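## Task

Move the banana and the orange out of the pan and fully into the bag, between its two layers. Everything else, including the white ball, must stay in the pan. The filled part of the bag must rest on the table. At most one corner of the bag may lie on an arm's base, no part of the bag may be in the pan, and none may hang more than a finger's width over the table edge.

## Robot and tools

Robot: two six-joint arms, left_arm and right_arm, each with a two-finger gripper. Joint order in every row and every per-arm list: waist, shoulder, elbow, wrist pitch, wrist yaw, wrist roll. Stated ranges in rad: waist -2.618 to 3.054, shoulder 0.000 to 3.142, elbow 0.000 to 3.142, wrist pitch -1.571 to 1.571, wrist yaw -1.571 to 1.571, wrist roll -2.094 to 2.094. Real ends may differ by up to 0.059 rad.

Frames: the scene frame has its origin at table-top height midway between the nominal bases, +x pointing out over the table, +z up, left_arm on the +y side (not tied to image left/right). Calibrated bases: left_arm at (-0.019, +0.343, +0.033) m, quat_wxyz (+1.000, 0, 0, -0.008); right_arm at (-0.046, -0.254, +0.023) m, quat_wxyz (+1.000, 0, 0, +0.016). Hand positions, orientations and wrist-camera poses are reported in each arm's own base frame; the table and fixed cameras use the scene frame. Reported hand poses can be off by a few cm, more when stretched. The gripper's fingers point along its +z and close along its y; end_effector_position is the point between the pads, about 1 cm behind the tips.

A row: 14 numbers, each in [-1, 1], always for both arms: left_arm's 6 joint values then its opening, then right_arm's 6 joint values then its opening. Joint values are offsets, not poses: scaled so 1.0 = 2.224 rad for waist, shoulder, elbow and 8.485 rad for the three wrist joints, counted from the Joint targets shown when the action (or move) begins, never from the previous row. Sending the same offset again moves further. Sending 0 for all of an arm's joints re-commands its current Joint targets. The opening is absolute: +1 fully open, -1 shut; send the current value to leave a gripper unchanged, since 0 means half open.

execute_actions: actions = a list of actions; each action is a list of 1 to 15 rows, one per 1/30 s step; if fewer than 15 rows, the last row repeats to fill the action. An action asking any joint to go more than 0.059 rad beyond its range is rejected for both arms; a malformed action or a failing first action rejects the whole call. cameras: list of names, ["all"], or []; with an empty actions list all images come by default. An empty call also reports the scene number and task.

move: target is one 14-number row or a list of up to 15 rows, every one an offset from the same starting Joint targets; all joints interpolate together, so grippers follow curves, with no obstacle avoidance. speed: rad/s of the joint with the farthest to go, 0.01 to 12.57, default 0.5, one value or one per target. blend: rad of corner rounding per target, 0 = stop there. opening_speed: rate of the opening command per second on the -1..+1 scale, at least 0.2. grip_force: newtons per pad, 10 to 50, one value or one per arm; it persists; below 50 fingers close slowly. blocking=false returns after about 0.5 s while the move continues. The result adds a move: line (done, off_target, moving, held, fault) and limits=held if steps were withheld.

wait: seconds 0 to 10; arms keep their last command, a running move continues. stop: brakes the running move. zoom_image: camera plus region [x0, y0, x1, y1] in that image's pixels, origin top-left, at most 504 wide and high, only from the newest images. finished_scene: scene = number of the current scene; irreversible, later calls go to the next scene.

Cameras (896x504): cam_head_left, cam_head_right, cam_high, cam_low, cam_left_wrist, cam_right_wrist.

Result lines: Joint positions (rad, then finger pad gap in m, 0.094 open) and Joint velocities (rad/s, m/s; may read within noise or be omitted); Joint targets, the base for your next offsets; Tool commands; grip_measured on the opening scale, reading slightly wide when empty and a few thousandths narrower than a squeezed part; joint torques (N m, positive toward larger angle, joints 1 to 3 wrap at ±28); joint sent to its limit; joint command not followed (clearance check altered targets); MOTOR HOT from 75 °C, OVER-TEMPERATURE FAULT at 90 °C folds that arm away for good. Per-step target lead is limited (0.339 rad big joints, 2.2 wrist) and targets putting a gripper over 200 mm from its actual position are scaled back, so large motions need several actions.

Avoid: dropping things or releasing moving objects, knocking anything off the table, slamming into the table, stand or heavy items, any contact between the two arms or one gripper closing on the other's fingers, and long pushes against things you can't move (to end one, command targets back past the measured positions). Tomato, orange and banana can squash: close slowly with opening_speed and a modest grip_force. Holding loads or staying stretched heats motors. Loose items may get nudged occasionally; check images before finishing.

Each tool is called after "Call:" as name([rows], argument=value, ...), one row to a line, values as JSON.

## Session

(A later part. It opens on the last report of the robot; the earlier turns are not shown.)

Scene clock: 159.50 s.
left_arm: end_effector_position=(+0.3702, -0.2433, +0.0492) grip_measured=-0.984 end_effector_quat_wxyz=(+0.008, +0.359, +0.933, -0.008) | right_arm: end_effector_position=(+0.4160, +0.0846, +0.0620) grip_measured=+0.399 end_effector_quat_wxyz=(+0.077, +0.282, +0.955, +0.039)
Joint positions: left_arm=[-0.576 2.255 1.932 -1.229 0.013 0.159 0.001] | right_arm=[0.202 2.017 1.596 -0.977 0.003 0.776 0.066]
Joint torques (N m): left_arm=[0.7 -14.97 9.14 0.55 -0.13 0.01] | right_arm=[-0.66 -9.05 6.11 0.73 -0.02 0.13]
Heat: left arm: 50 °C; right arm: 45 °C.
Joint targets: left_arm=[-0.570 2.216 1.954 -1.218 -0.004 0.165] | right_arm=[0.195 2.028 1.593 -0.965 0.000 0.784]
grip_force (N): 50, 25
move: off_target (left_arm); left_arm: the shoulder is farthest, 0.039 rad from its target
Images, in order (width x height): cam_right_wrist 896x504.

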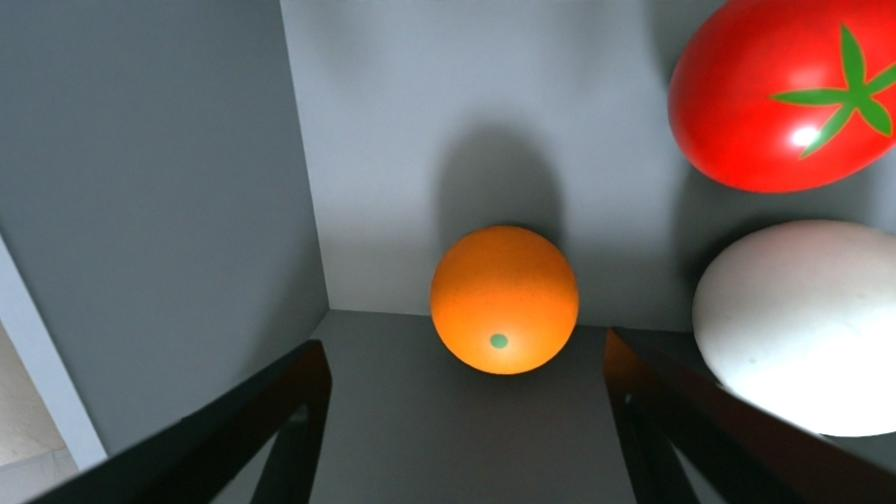

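Call:
move(target=[0,0,0,0,0,0,-1,0.002,-0.0177,-0.0494,0.0083,0,0,0.4], speed=0.3, cameras=["cam_right_wrist"])

Scene clock: 161.30 s.
left_arm: end_effector_position=(+0.3702, -0.2433, +0.0492) grip_measured=-0.984 end_effector_quat_wxyz=(+0.008, +0.359, +0.933, -0.008) | right_arm: end_effector_position=(+0.4000, +0.0813, +0.0334) grip_measured=+0.399 end_effector_quat_wxyz=(+0.059, +0.283, +0.957, +0.030)
Joint positions: left_arm=[-0.576 2.255 1.932 -1.229 0.013 0.159 0.001] | right_arm=[0.202 2.017 1.485 -0.907 0.003 0.777 0.066]
Joint torques (N m): left_arm=[0.69 -14.97 9.13 0.55 -0.13 0.02] | right_arm=[-0.23 -12.29 5.94 0.69 -0.02 0.12]
Heat: left arm: 50 °C; right arm: 46 °C.
Joint targets: left_arm=[-0.570 2.216 1.954 -1.218 -0.004 0.165] | right_arm=[0.199 1.989 1.483 -0.894 0.000 0.784]
grip_force (N): 50, 25
move: off_target (left_arm); left_arm: the shoulder is farthest, 0.039 rad from its target
Images, in order (width x height): cam_right_wrist 896x504.

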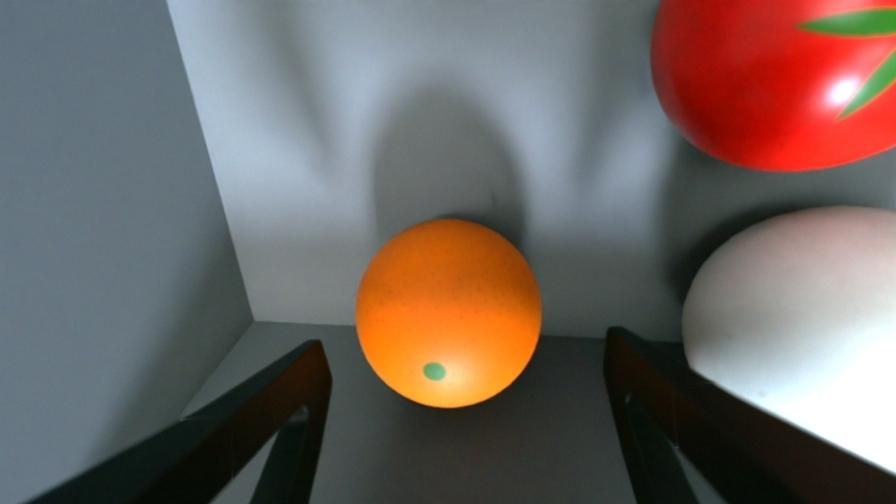

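Call:
move([
  [0,0,0,0,0,0,-1,0.0081,0,0,0,0,0,0.4],
  [0,0,0,0,0,0,-1,0.0081,0.0278,-0.0341,0.0162,0,0,0.4],
], speed=0.2, blend=[0.005,0], cameras=["cam_right_wrist"])

Scene clock: 163.43 s.
left_arm: end_effector_position=(+0.3702, -0.2433, +0.0492) grip_measured=-0.984 end_effector_quat_wxyz=(+0.008, +0.359, +0.933, -0.008) | right_arm: end_effector_position=(+0.4053, +0.0864, +0.0082) grip_measured=+0.399 end_effector_quat_wxyz=(+0.075, +0.278, +0.957, +0.039)
Joint positions: left_arm=[-0.576 2.255 1.932 -1.229 0.013 0.159 0.001] | right_arm=[0.211 2.041 1.409 -0.77 0.003 0.777 0.066]
Joint torques (N m): left_arm=[0.69 -14.97 9.13 0.56 -0.13 0.01] | right_arm=[0.55 -9.03 5.85 0.73 -0.02 0.12]
Heat: left arm: 50 °C; right arm: 46 °C.
Joint targets: left_arm=[-0.570 2.216 1.954 -1.218 -0.004 0.165] | right_arm=[0.217 2.051 1.407 -0.757 0.000 0.784]
grip_force (N): 50, 25
move: off_target (left_arm); left_arm: the shoulder is farthest, 0.039 rad from its target
Images, in order (width x height): cam_right_wrist 896x504.

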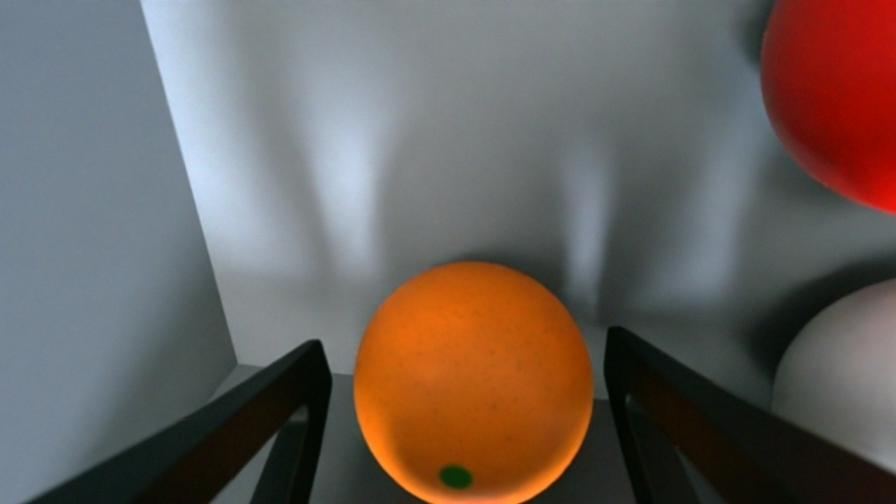

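Call:
move([
  [0,0,0,0,0,0,-1,0.0038,-0.0036,-0.011,0.0021,0,0,0.4],
  [0,0,0,0,0,0,-1,0.0038,-0.0036,-0.011,0.0021,0,0,0.0],
], speed=0.2, opening_speed=0.5, cameras=["cam_right_wrist"])

Scene clock: 166.03 s.
left_arm: end_effector_position=(+0.3702, -0.2433, +0.0492) grip_measured=-0.984 end_effector_quat_wxyz=(+0.008, +0.359, +0.933, -0.008) | right_arm: end_effector_position=(+0.4018, +0.0876, +0.0028) grip_measured=+0.002 end_effector_quat_wxyz=(+0.073, +0.276, +0.958, +0.038)
Joint positions: left_arm=[-0.576 2.255 1.932 -1.229 0.013 0.159 0.001] | right_arm=[0.216 2.041 1.387 -0.752 0.003 0.777 0.047]
Joint torques (N m): left_arm=[0.72 -14.98 9.13 0.56 -0.13 0.01] | right_arm=[0.98 -9.68 5.6 0.71 -0.02 0.12]
Heat: left arm: 50 °C; right arm: 46 °C.
Joint targets: left_arm=[-0.570 2.216 1.954 -1.218 -0.004 0.165] | right_arm=[0.226 2.043 1.383 -0.739 0.000 0.784]
grip_force (N): 50, 25
move: off_target (left_arm); left_arm: the shoulder is farthest, 0.039 rad from its target
Images, in order (width x height): cam_right_wrist 896x504.

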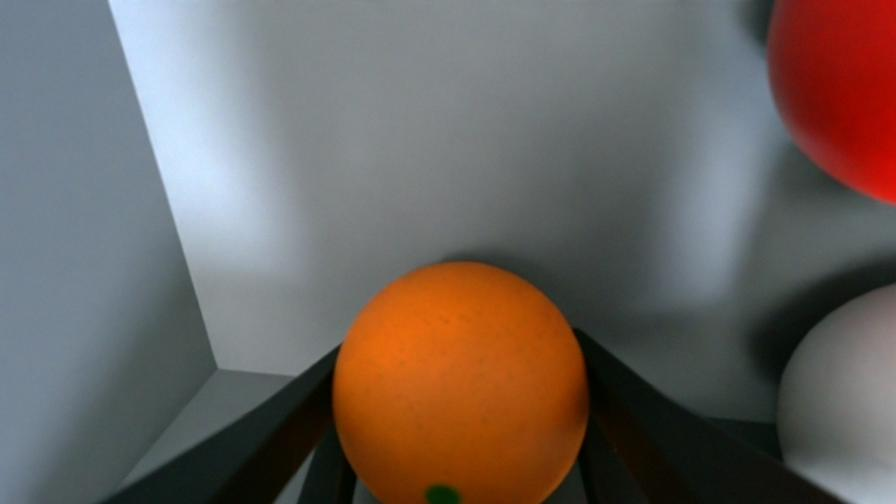

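Call:
move(target=[0,0,0,0,0,0,-1,0,0,0,0,0,0,-0.08], opening_speed=0.3)

Call:
move(target=[0,0,0,0,0,0,-1,0,-0.05,0.0,-0.013,0,0,-0.08], speed=0.25, cameras=["cam_right_wrist"])

Scene clock: 166.73 s.
left_arm: end_effector_position=(+0.3702, -0.2433, +0.0492) grip_measured=-0.984 end_effector_quat_wxyz=(+0.008, +0.359, +0.933, -0.008) | right_arm: end_effector_position=(+0.4018, +0.0876, +0.0028) grip_measured=-0.073 end_effector_quat_wxyz=(+0.073, +0.276, +0.958, +0.038)
Joint positions: left_arm=[-0.576 2.255 1.932 -1.229 0.013 0.159 0.001] | right_arm=[0.216 2.041 1.387 -0.752 0.003 0.777 0.044]
Joint torques (N m): left_arm=[0.69 -14.98 9.13 0.55 -0.13 0.01] | right_arm=[0.94 -9.68 5.61 0.71 -0.02 0.12]
Heat: left arm: 51 °C; right arm: 46 °C.
Joint targets: left_arm=[-0.570 2.216 1.954 -1.218 -0.004 0.165] | right_arm=[0.226 2.043 1.383 -0.739 0.000 0.784]
grip_force (N): 50, 25
move: off_target (left_arm); left_arm: the shoulder is farthest, 0.039 rad from its target

Scene clock: 167.80 s.
left_arm: end_effector_position=(+0.3702, -0.2433, +0.0492) grip_measured=-0.984 end_effector_quat_wxyz=(+0.008, +0.359, +0.933, -0.008) | right_arm: end_effector_position=(+0.3865, +0.0842, +0.0270) grip_measured=-0.073 end_effector_quat_wxyz=(+0.064, +0.276, +0.958, +0.033)
Joint positions: left_arm=[-0.576 2.255 1.932 -1.229 0.013 0.159 0.001] | right_arm=[0.216 1.968 1.387 -0.845 0.003 0.777 0.044]
Joint torques (N m): left_arm=[0.72 -14.99 9.13 0.55 -0.13 0.02] | right_arm=[0.99 -12.6 5.72 0.53 -0.02 0.12]
Heat: left arm: 51 °C; right arm: 47 °C.
Joint targets: left_arm=[-0.570 2.216 1.954 -1.218 -0.004 0.165] | right_arm=[0.226 1.931 1.383 -0.849 0.000 0.784]
grip_force (N): 50, 25
move: off_target (left_arm, right_arm); left_arm: the shoulder is farthest, 0.039 rad from its target; right_arm: the shoulder is farthest, 0.036 rad from its target
Images, in order (width x height): cam_right_wrist 896x504.

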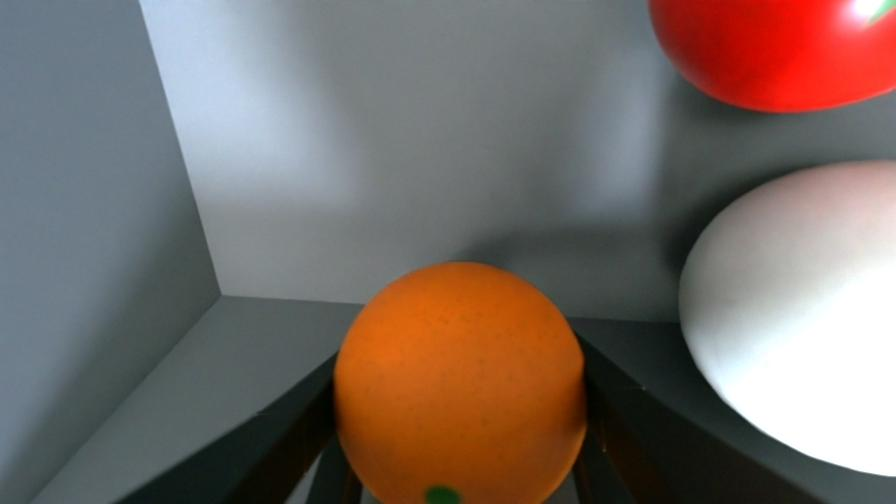

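Call:
move([
  [0,0,0,0,0,0,-1,0,-0.045,0.2023,-0.0596,0,0,-0.12],
  [0,0,0,0,0,0,-1,0,-0.2914,-0.0661,-0.0476,0,-0.0924,-0.12],
  [0,0,0,0,0,0,-1,0.3031,-0.4267,-0.4451,0.1225,0,-0.0924,-0.12],
], blend=[0.1,0.1,0], speed=[0.6,0.9,0.9], cameras=["cam_head_left","cam_head_right","cam_low","cam_right_wrist"])

Call:
zoom_image(camera="cam_head_left", region=[250, 230, 450, 390])

Call:
zoom_image(camera="cam_low", region=[400, 240, 640, 380])

Scene clock: 172.63 s.
left_arm: end_effector_position=(+0.3702, -0.2433, +0.0492) grip_measured=-0.984 end_effector_quat_wxyz=(+0.008, +0.359, +0.933, -0.008) | right_arm: end_effector_position=(+0.2121, +0.2624, +0.1408) grip_measured=-0.109 end_effector_quat_wxyz=(+0.484, -0.360, +0.763, +0.232)
Joint positions: left_arm=[-0.576 2.255 1.932 -1.229 0.013 0.159 0.001] | right_arm=[0.893 0.998 0.395 0.167 0.003 0.008 0.042]
Joint torques (N m): left_arm=[0.73 -15.01 9.11 0.55 -0.13 0.02] | right_arm=[0.73 -3.71 7.1 2.08 -0.06 -0.04]
Heat: left arm: 51 °C; right arm: 47 °C.
Joint targets: left_arm=[-0.570 2.216 1.954 -1.218 -0.004 0.165] | right_arm=[0.900 0.982 0.393 0.190 0.000 0.000]
grip_force (N): 50, 25
move: off_target (left_arm); left_arm: the shoulder is farthest, 0.039 rad from its target
Images, in order (width x height): cam_head_left 896x504, cam_head_right 896x504, cam_low 896x504, cam_right_wrist 896x504.

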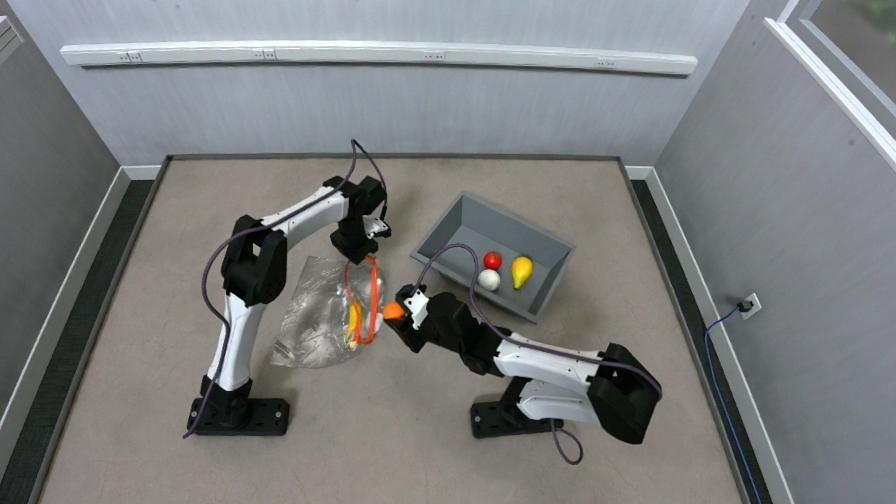

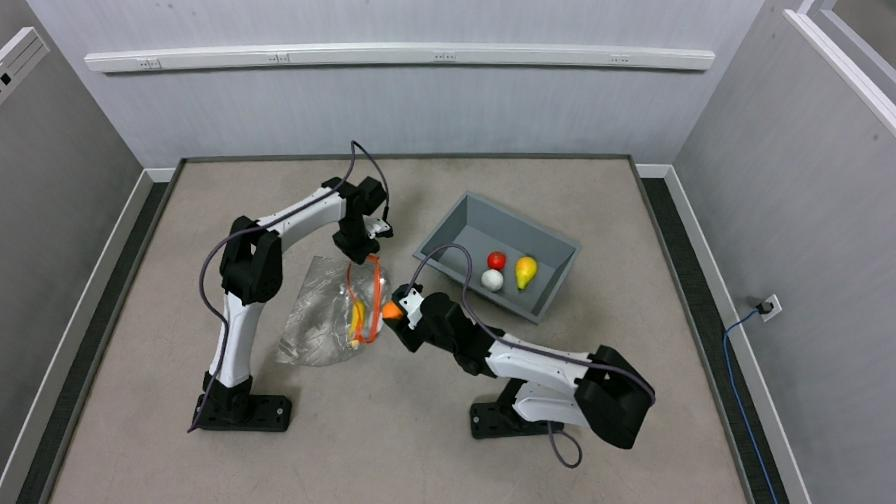

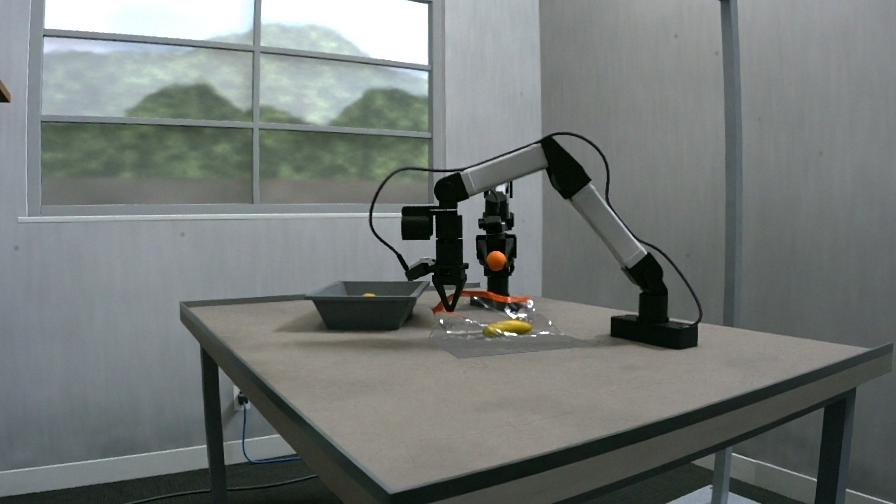

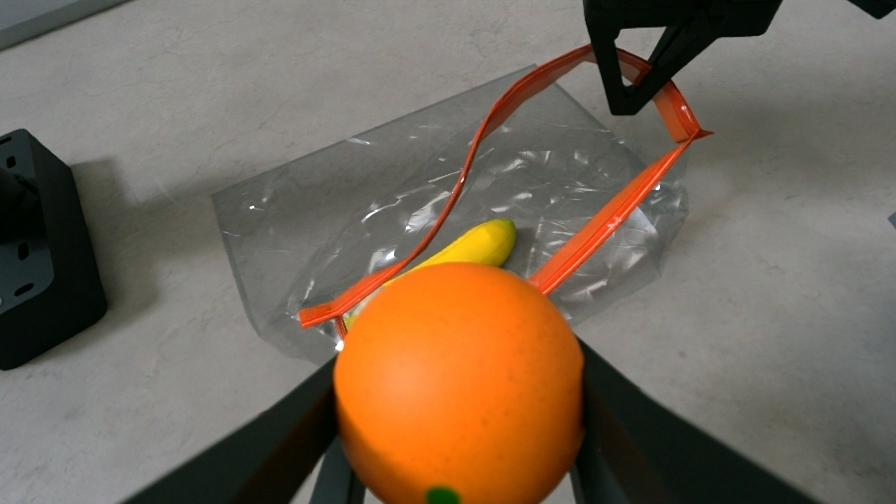

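Scaled by 2.520 from the camera's 896x504 image, which has a finer 1280x720 frame.

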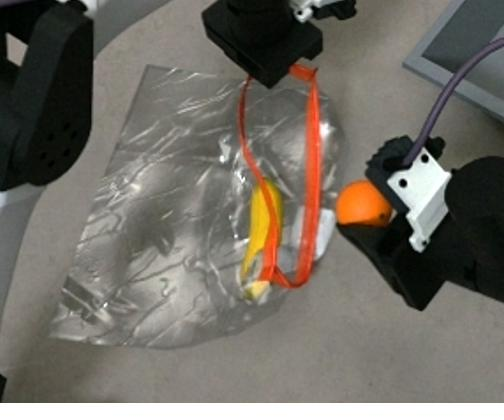

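Scaled by 2.100 from the camera's 896x504 image, which has a finer 1280x720 frame.

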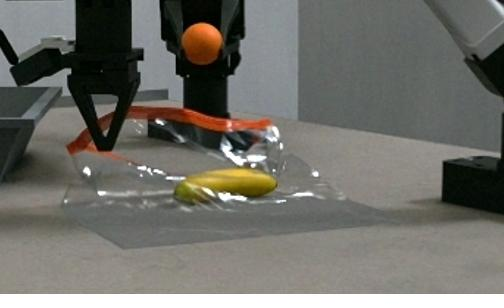

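Call:
move(target=[0,-0.018,0,0,0,0,-1,-0.045,0.2926,0.0722,0.0459,0,0,-0.12], speed=0.5, cameras=["cam_head_left","cam_low","cam_right_wrist"])

Call:
zoom_image(camera="cam_head_left", region=[250, 230, 450, 390])

Call:
zoom_image(camera="cam_low", region=[400, 240, 640, 380])

Scene clock: 184.00 s.
left_arm: end_effector_position=(+0.3722, -0.2446, +0.0666) grip_measured=-0.984 end_effector_quat_wxyz=(+0.028, +0.359, +0.933, -0.013) | right_arm: end_effector_position=(+0.2854, +0.2967, +0.0581) grip_measured=-0.109 end_effector_quat_wxyz=(+0.452, -0.338, +0.803, +0.193)
Joint positions: left_arm=[-0.576 2.214 1.932 -1.229 0.013 0.159 0.001] | right_arm=[0.806 1.626 0.527 0.556 0.003 0.008 0.042]
Joint torques (N m): left_arm=[0.7 -14.72 9.24 0.66 -0.13 0.01] | right_arm=[-0.61 -5.35 8.16 2.05 -0.06 -0.05]
Heat: left arm: 53 °C; right arm: 44 °C.
Joint targets: left_arm=[-0.570 2.176 1.954 -1.218 -0.004 0.165] | right_arm=[0.800 1.633 0.553 0.580 0.000 0.000]
grip_force (N): 50, 25
move: off_target (left_arm); left_arm: the shoulder is farthest, 0.038 rad from its target
Images, in order (width x height): cam_head_left 896x504, cam_low 896x504, cam_right_wrist 896x504.

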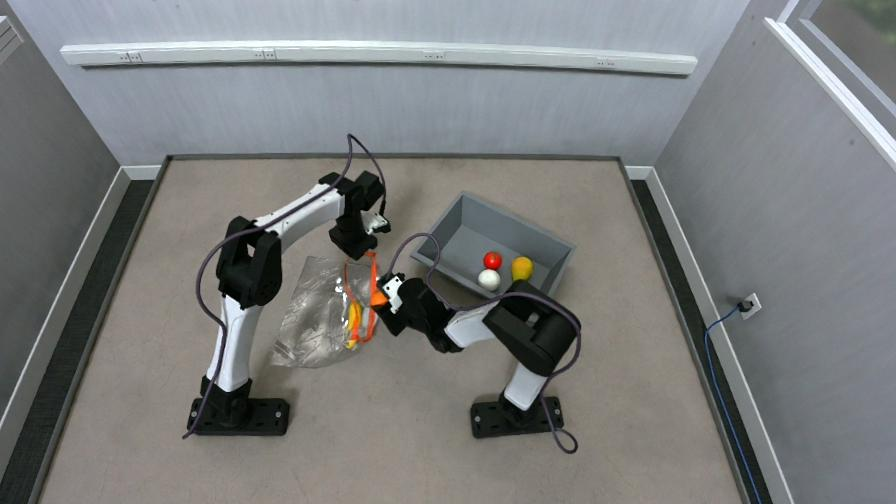

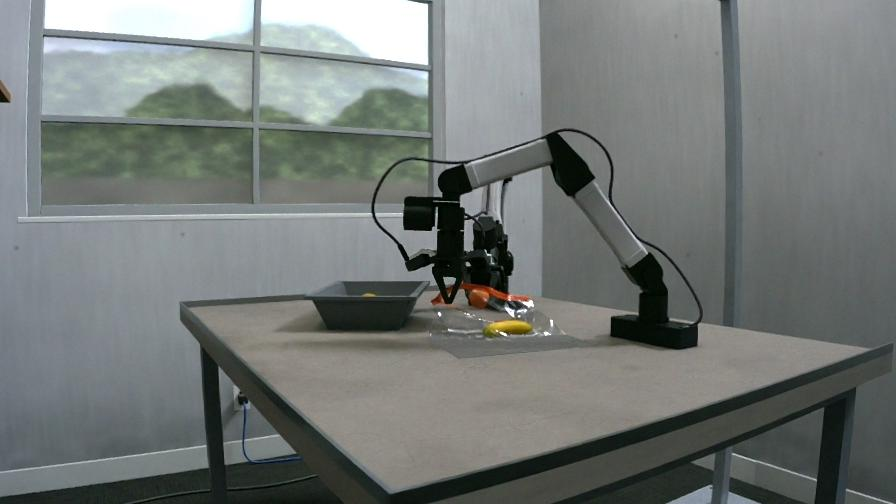

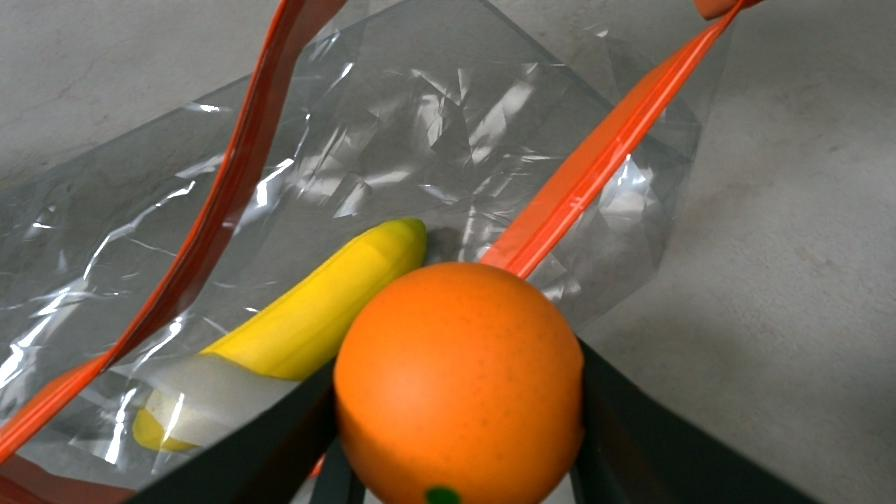

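Scaled by 2.520 from the camera's 896x504 image, which has a finer 1280x720 frame.

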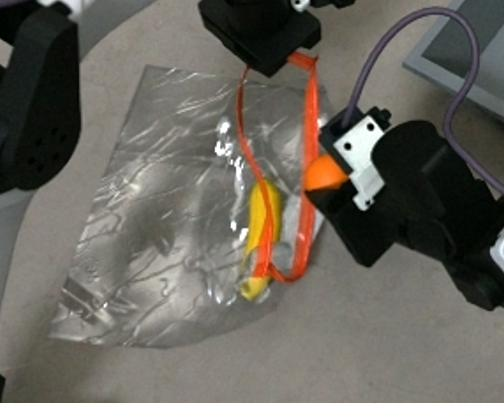

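Scaled by 2.100 from the camera's 896x504 image, which has a finer 1280x720 frame.

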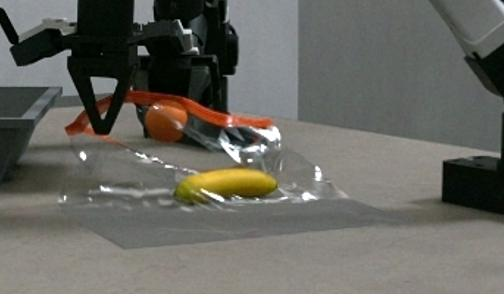

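Call:
move(target=[0,0,0,0,0,0,-1,0.009,0.1455,0.0508,0.0248,0,0,-0.12], speed=0.35, cameras=["cam_head_left","cam_low","cam_right_wrist"])

Call:
zoom_image(camera="cam_head_left", region=[250, 230, 450, 390])

Call:
zoom_image(camera="cam_low", region=[400, 240, 640, 380])

Scene clock: 186.07 s.
left_arm: end_effector_position=(+0.3722, -0.2446, +0.0666) grip_measured=-0.984 end_effector_quat_wxyz=(+0.028, +0.359, +0.933, -0.013) | right_arm: end_effector_position=(+0.3122, +0.3286, +0.0126) grip_measured=-0.109 end_effector_quat_wxyz=(+0.455, -0.339, +0.800, +0.196)
Joint positions: left_arm=[-0.576 2.214 1.932 -1.229 0.013 0.159 0.001] | right_arm=[0.812 1.946 0.645 0.768 0.003 0.008 0.042]
Joint torques (N m): left_arm=[0.69 -14.71 9.26 0.66 -0.13 0.01] | right_arm=[0.76 -6.94 6.72 2.04 -0.05 -0.04]
Heat: left arm: 53 °C; right arm: 43 °C.
Joint targets: left_arm=[-0.570 2.176 1.954 -1.218 -0.004 0.165] | right_arm=[0.820 1.957 0.666 0.790 0.000 0.000]
grip_force (N): 50, 25
move: off_target (left_arm); left_arm: the shoulder is farthest, 0.038 rad from its target
Images, in order (width x height): cam_head_left 896x504, cam_low 896x504, cam_right_wrist 896x504.

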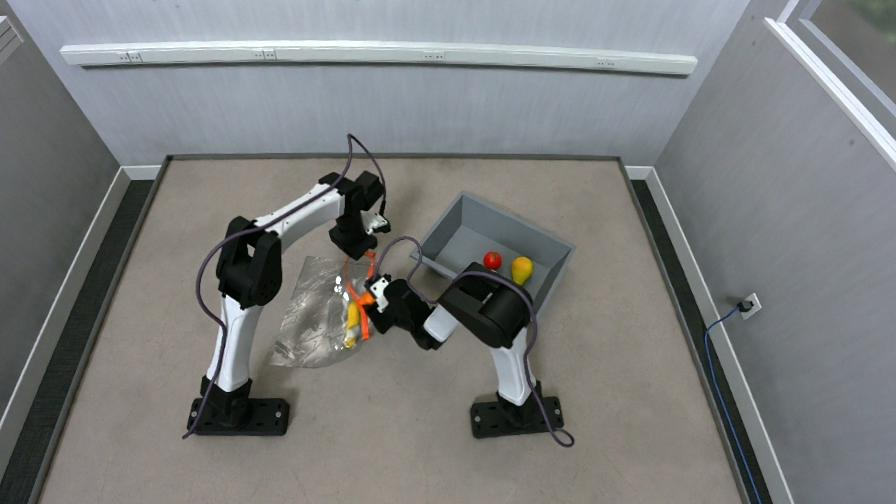

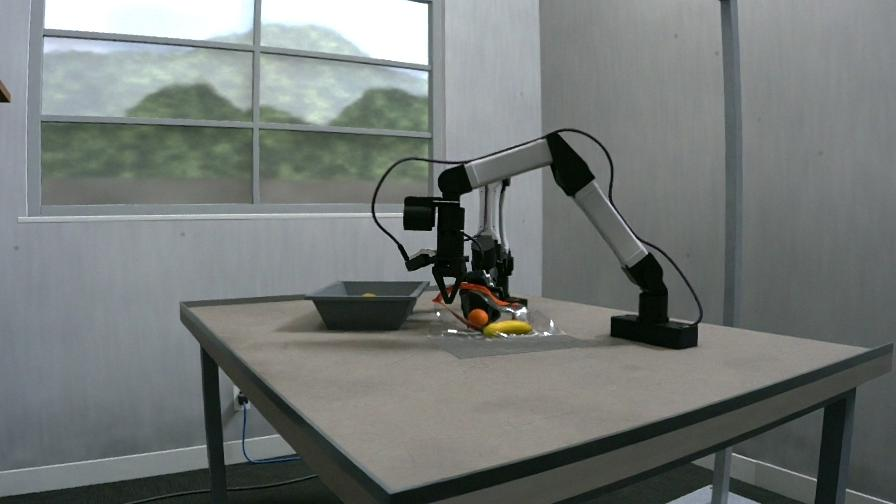

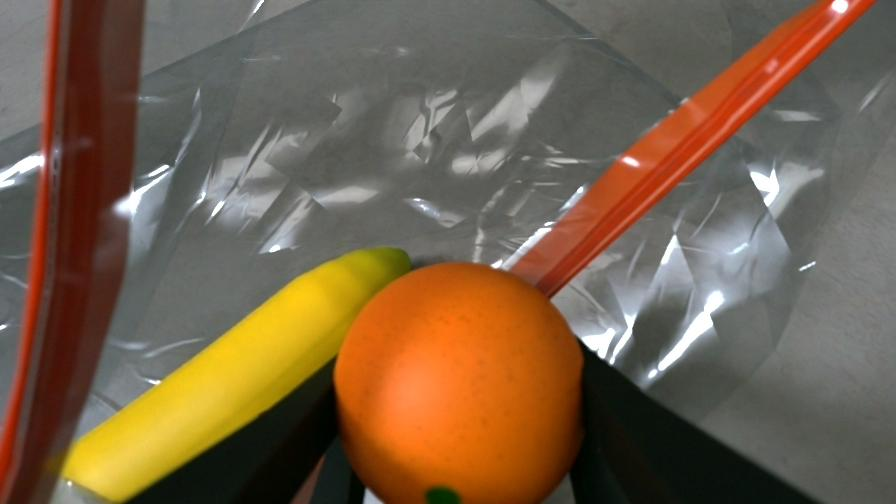

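Scaled by 2.520 from the camera's 896x504 image, which has a finer 1280x720 frame.

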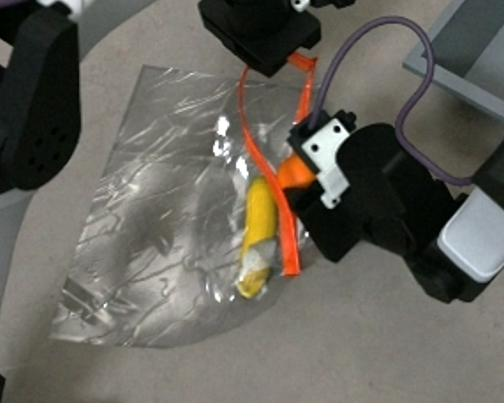

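Scaled by 2.100 from the camera's 896x504 image, which has a finer 1280x720 frame.

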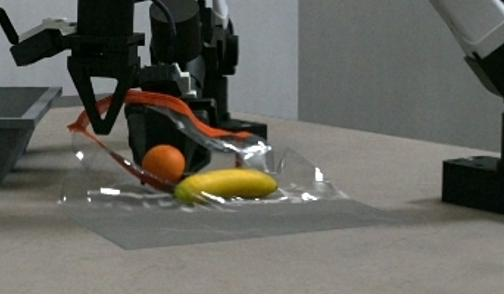

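Call:
move(target=[0,0,0,0,0,0,-1,0.03,0.0565,0.0882,-0.0083,0,0,-0.12], speed=0.25, cameras=["cam_head_left","cam_low","cam_right_wrist"])

Call:
zoom_image(camera="cam_head_left", region=[250, 230, 450, 390])

Call:
zoom_image(camera="cam_low", region=[400, 240, 640, 380])

Scene clock: 187.87 s.
left_arm: end_effector_position=(+0.3723, -0.2443, +0.0666) grip_measured=-0.984 end_effector_quat_wxyz=(+0.028, +0.359, +0.933, -0.012) | right_arm: end_effector_position=(+0.3201, +0.3855, +0.0131) grip_measured=-0.109 end_effector_quat_wxyz=(+0.456, -0.364, +0.783, +0.215)
Joint positions: left_arm=[-0.576 2.214 1.932 -1.229 0.012 0.159 0.001] | right_arm=[0.879 2.069 0.841 0.715 0.003 0.008 0.042]
Joint torques (N m): left_arm=[0.69 -14.68 9.21 0.66 -0.11 0] | right_arm=[0.8 -8.02 7.09 1.89 -0.06 -0.04]
Heat: left arm: 54 °C; right arm: 43 °C.
Joint targets: left_arm=[-0.570 2.176 1.954 -1.218 -0.004 0.165] | right_arm=[0.886 2.082 0.863 0.719 0.000 0.000]
grip_force (N): 50, 25
move: off_target (left_arm); left_arm: the shoulder is farthest, 0.038 rad from its target
Images, in order (width x height): cam_head_left 896x504, cam_low 896x504, cam_right_wrist 896x504.

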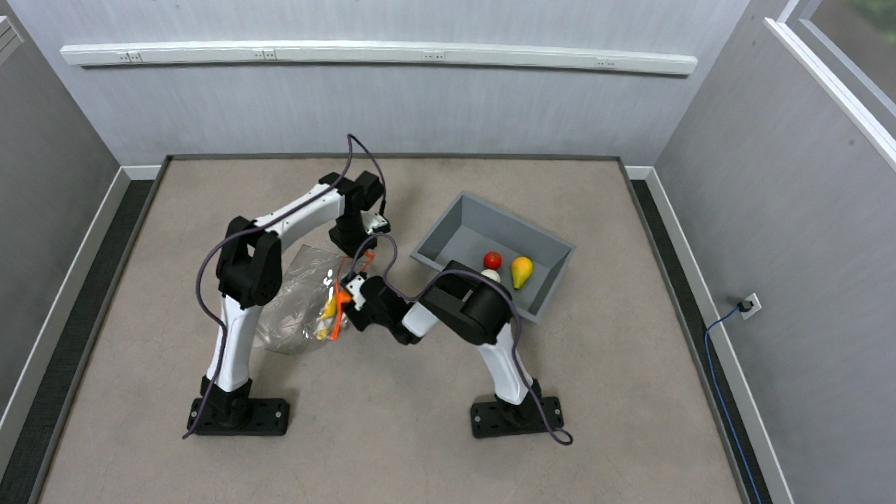

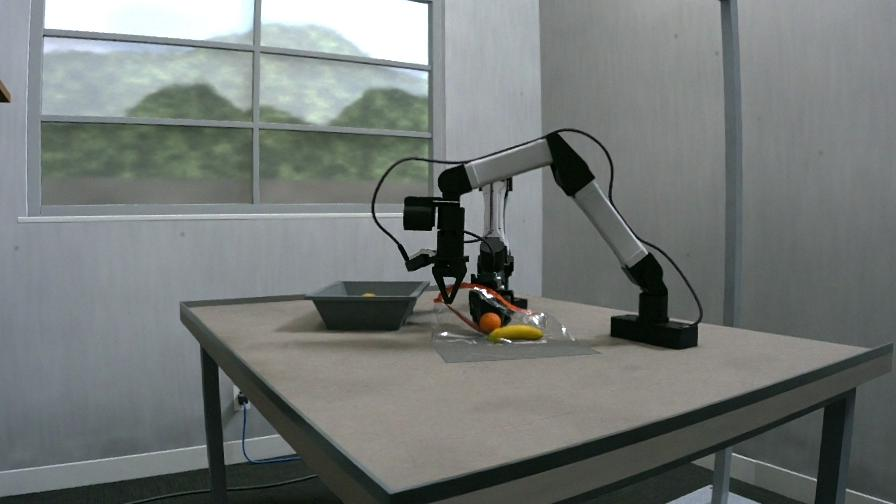

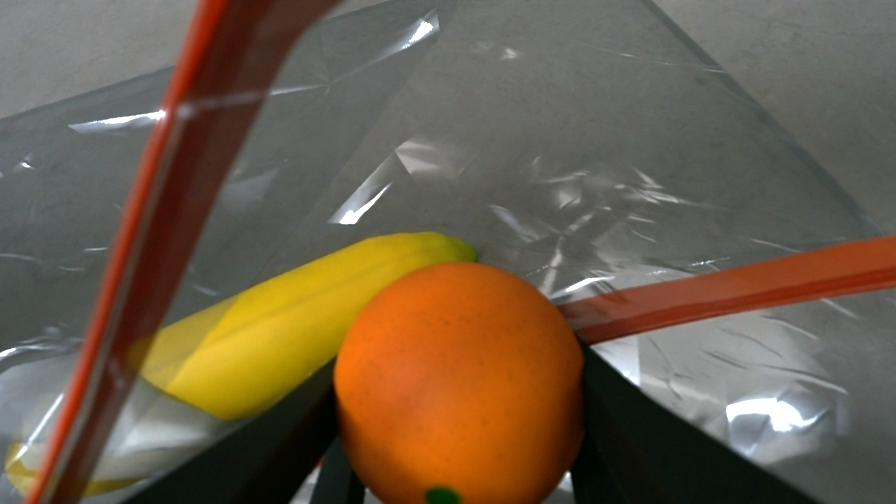

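Scaled by 2.520 from the camera's 896x504 image, which has a finer 1280x720 frame.

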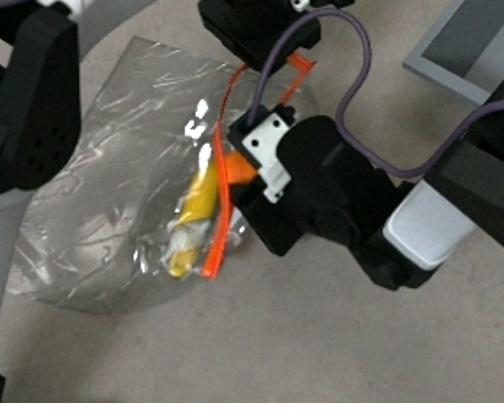

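Scaled by 2.100 from the camera's 896x504 image, which has a finer 1280x720 frame.

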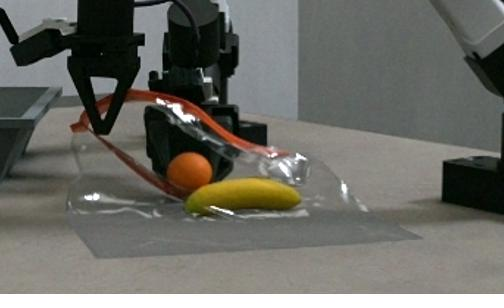

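Call:
move(target=[0,0,0,0,0,0,-1,0.0225,0.0311,0.0738,-0.0112,0,0,-0.12], speed=0.25, cameras=["cam_head_left","cam_low","cam_right_wrist"])

Call:
zoom_image(camera="cam_head_left", region=[250, 230, 450, 390])

Call:
zoom_image(camera="cam_low", region=[400, 240, 640, 380])

Scene clock: 192.10 s.
left_arm: end_effector_position=(+0.3724, -0.2442, +0.0666) grip_measured=-0.984 end_effector_quat_wxyz=(+0.028, +0.359, +0.933, -0.012) | right_arm: end_effector_position=(+0.3212, +0.4288, +0.0180) grip_measured=-0.109 end_effector_quat_wxyz=(+0.451, -0.383, +0.774, +0.226)
Joint positions: left_arm=[-0.576 2.214 1.932 -1.229 0.011 0.159 0.001] | right_arm=[0.929 2.137 1.004 0.619 0.003 0.008 0.042]
Joint torques (N m): left_arm=[0.73 -14.72 9.22 0.65 -0.12 0.01] | right_arm=[0.8 -8.84 7.64 1.86 -0.06 -0.04]
Heat: left arm: 55 °C; right arm: 44 °C.
Joint targets: left_arm=[-0.570 2.176 1.954 -1.218 -0.004 0.165] | right_arm=[0.936 2.152 1.027 0.625 0.000 0.000]
grip_force (N): 50, 25
move: off_target (left_arm); left_arm: the shoulder is farthest, 0.038 rad from its target
Images, in order (width x height): cam_head_left 896x504, cam_low 896x504, cam_right_wrist 896x504.

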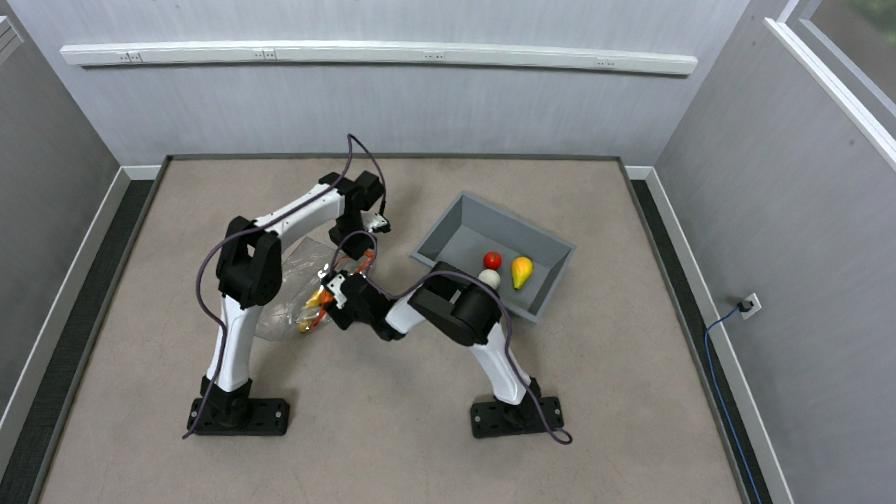

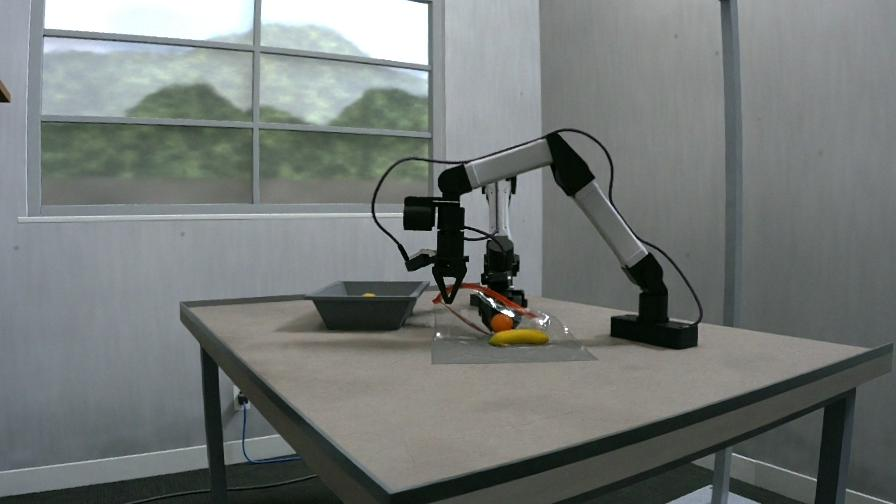

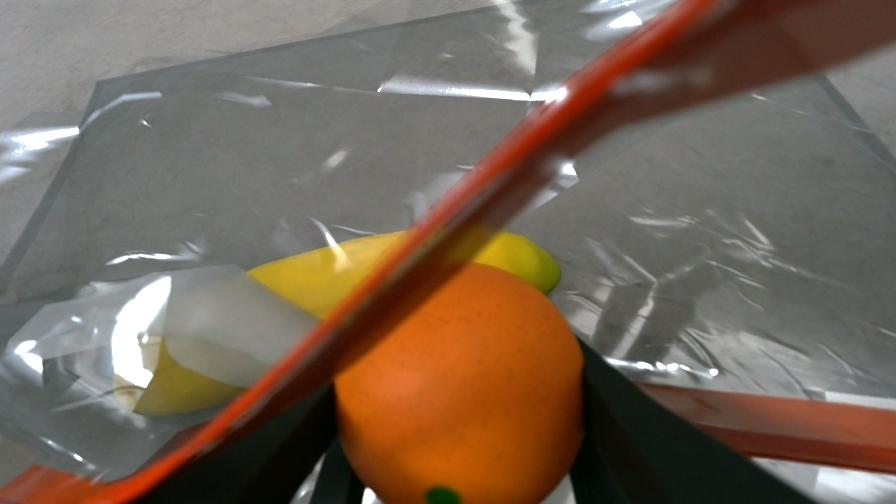

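Scaled by 2.520 from the camera's 896x504 image, which has a finer 1280x720 frame.

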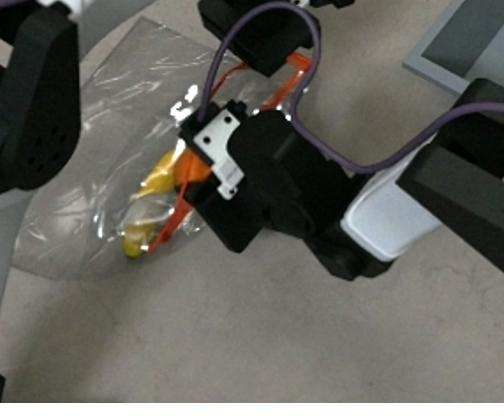

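Scaled by 2.100 from the camera's 896x504 image, which has a finer 1280x720 frame.

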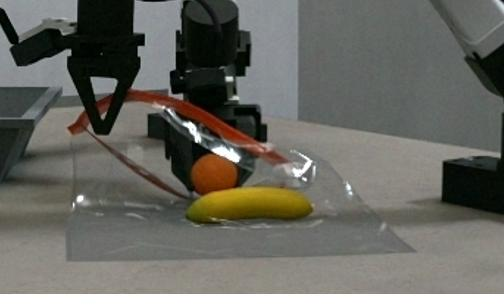

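Call:
move(target=[0,0,0,0,0,0,-1,0.0045,0.0706,0.1249,-0.0142,0,0,-0.12], speed=0.25, cameras=["cam_head_left","cam_low","cam_right_wrist"])

Call:
zoom_image(camera="cam_head_left", region=[250, 230, 450, 390])

Call:
zoom_image(camera="cam_low", region=[400, 240, 640, 380])

Scene clock: 194.33 s.
left_arm: end_effector_position=(+0.3731, -0.2431, +0.0666) grip_measured=-0.984 end_effector_quat_wxyz=(+0.029, +0.358, +0.933, -0.010) | right_arm: end_effector_position=(+0.3506, +0.4772, +0.0164) grip_measured=-0.109 end_effector_quat_wxyz=(+0.453, -0.386, +0.770, +0.230)
Joint positions: left_arm=[-0.574 2.214 1.932 -1.229 0.008 0.159 0.001] | right_arm=[0.938 2.291 1.28 0.505 0.003 0.008 0.042]
Joint torques (N m): left_arm=[0.55 -14.74 9.26 0.65 -0.1 0.01] | right_arm=[0.87 -10.15 8.31 1.87 -0.06 -0.04]
Heat: left arm: 55 °C; right arm: 44 °C.
Joint targets: left_arm=[-0.570 2.176 1.954 -1.218 -0.004 0.165] | right_arm=[0.947 2.308 1.305 0.504 0.000 0.000]
grip_force (N): 50, 25
move: off_target (left_arm); left_arm: the shoulder is farthest, 0.038 rad from its target
Images, in order (width x height): cam_head_left 896x504, cam_low 896x504, cam_right_wrist 896x504.

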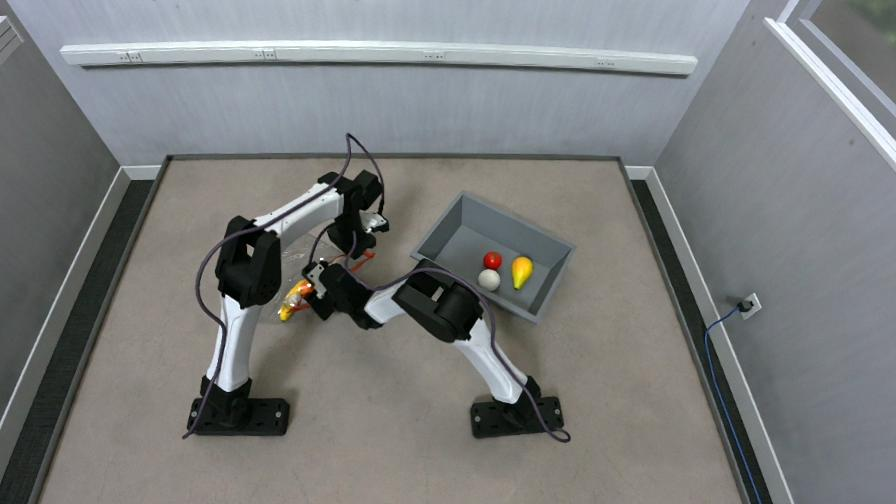

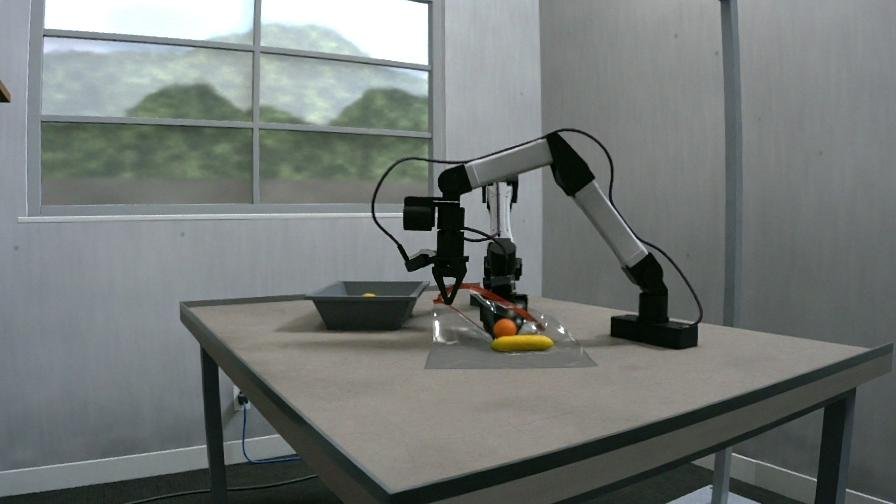

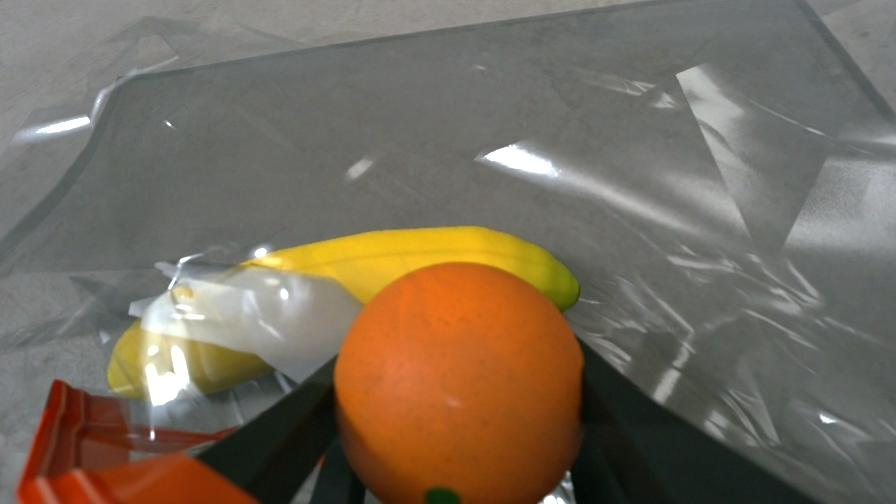

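Scaled by 2.520 from the camera's 896x504 image, which has a finer 1280x720 frame.

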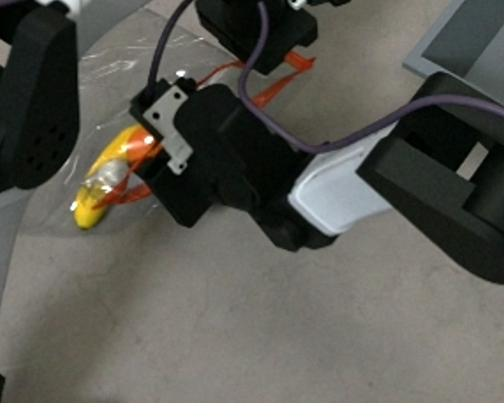

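Scaled by 2.100 from the camera's 896x504 image, which has a finer 1280x720 frame.

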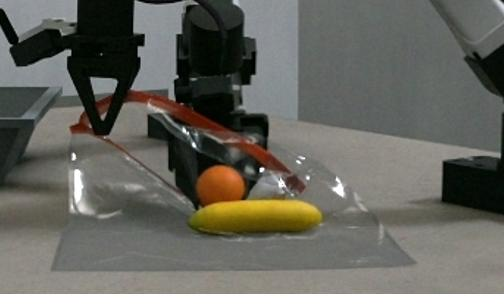

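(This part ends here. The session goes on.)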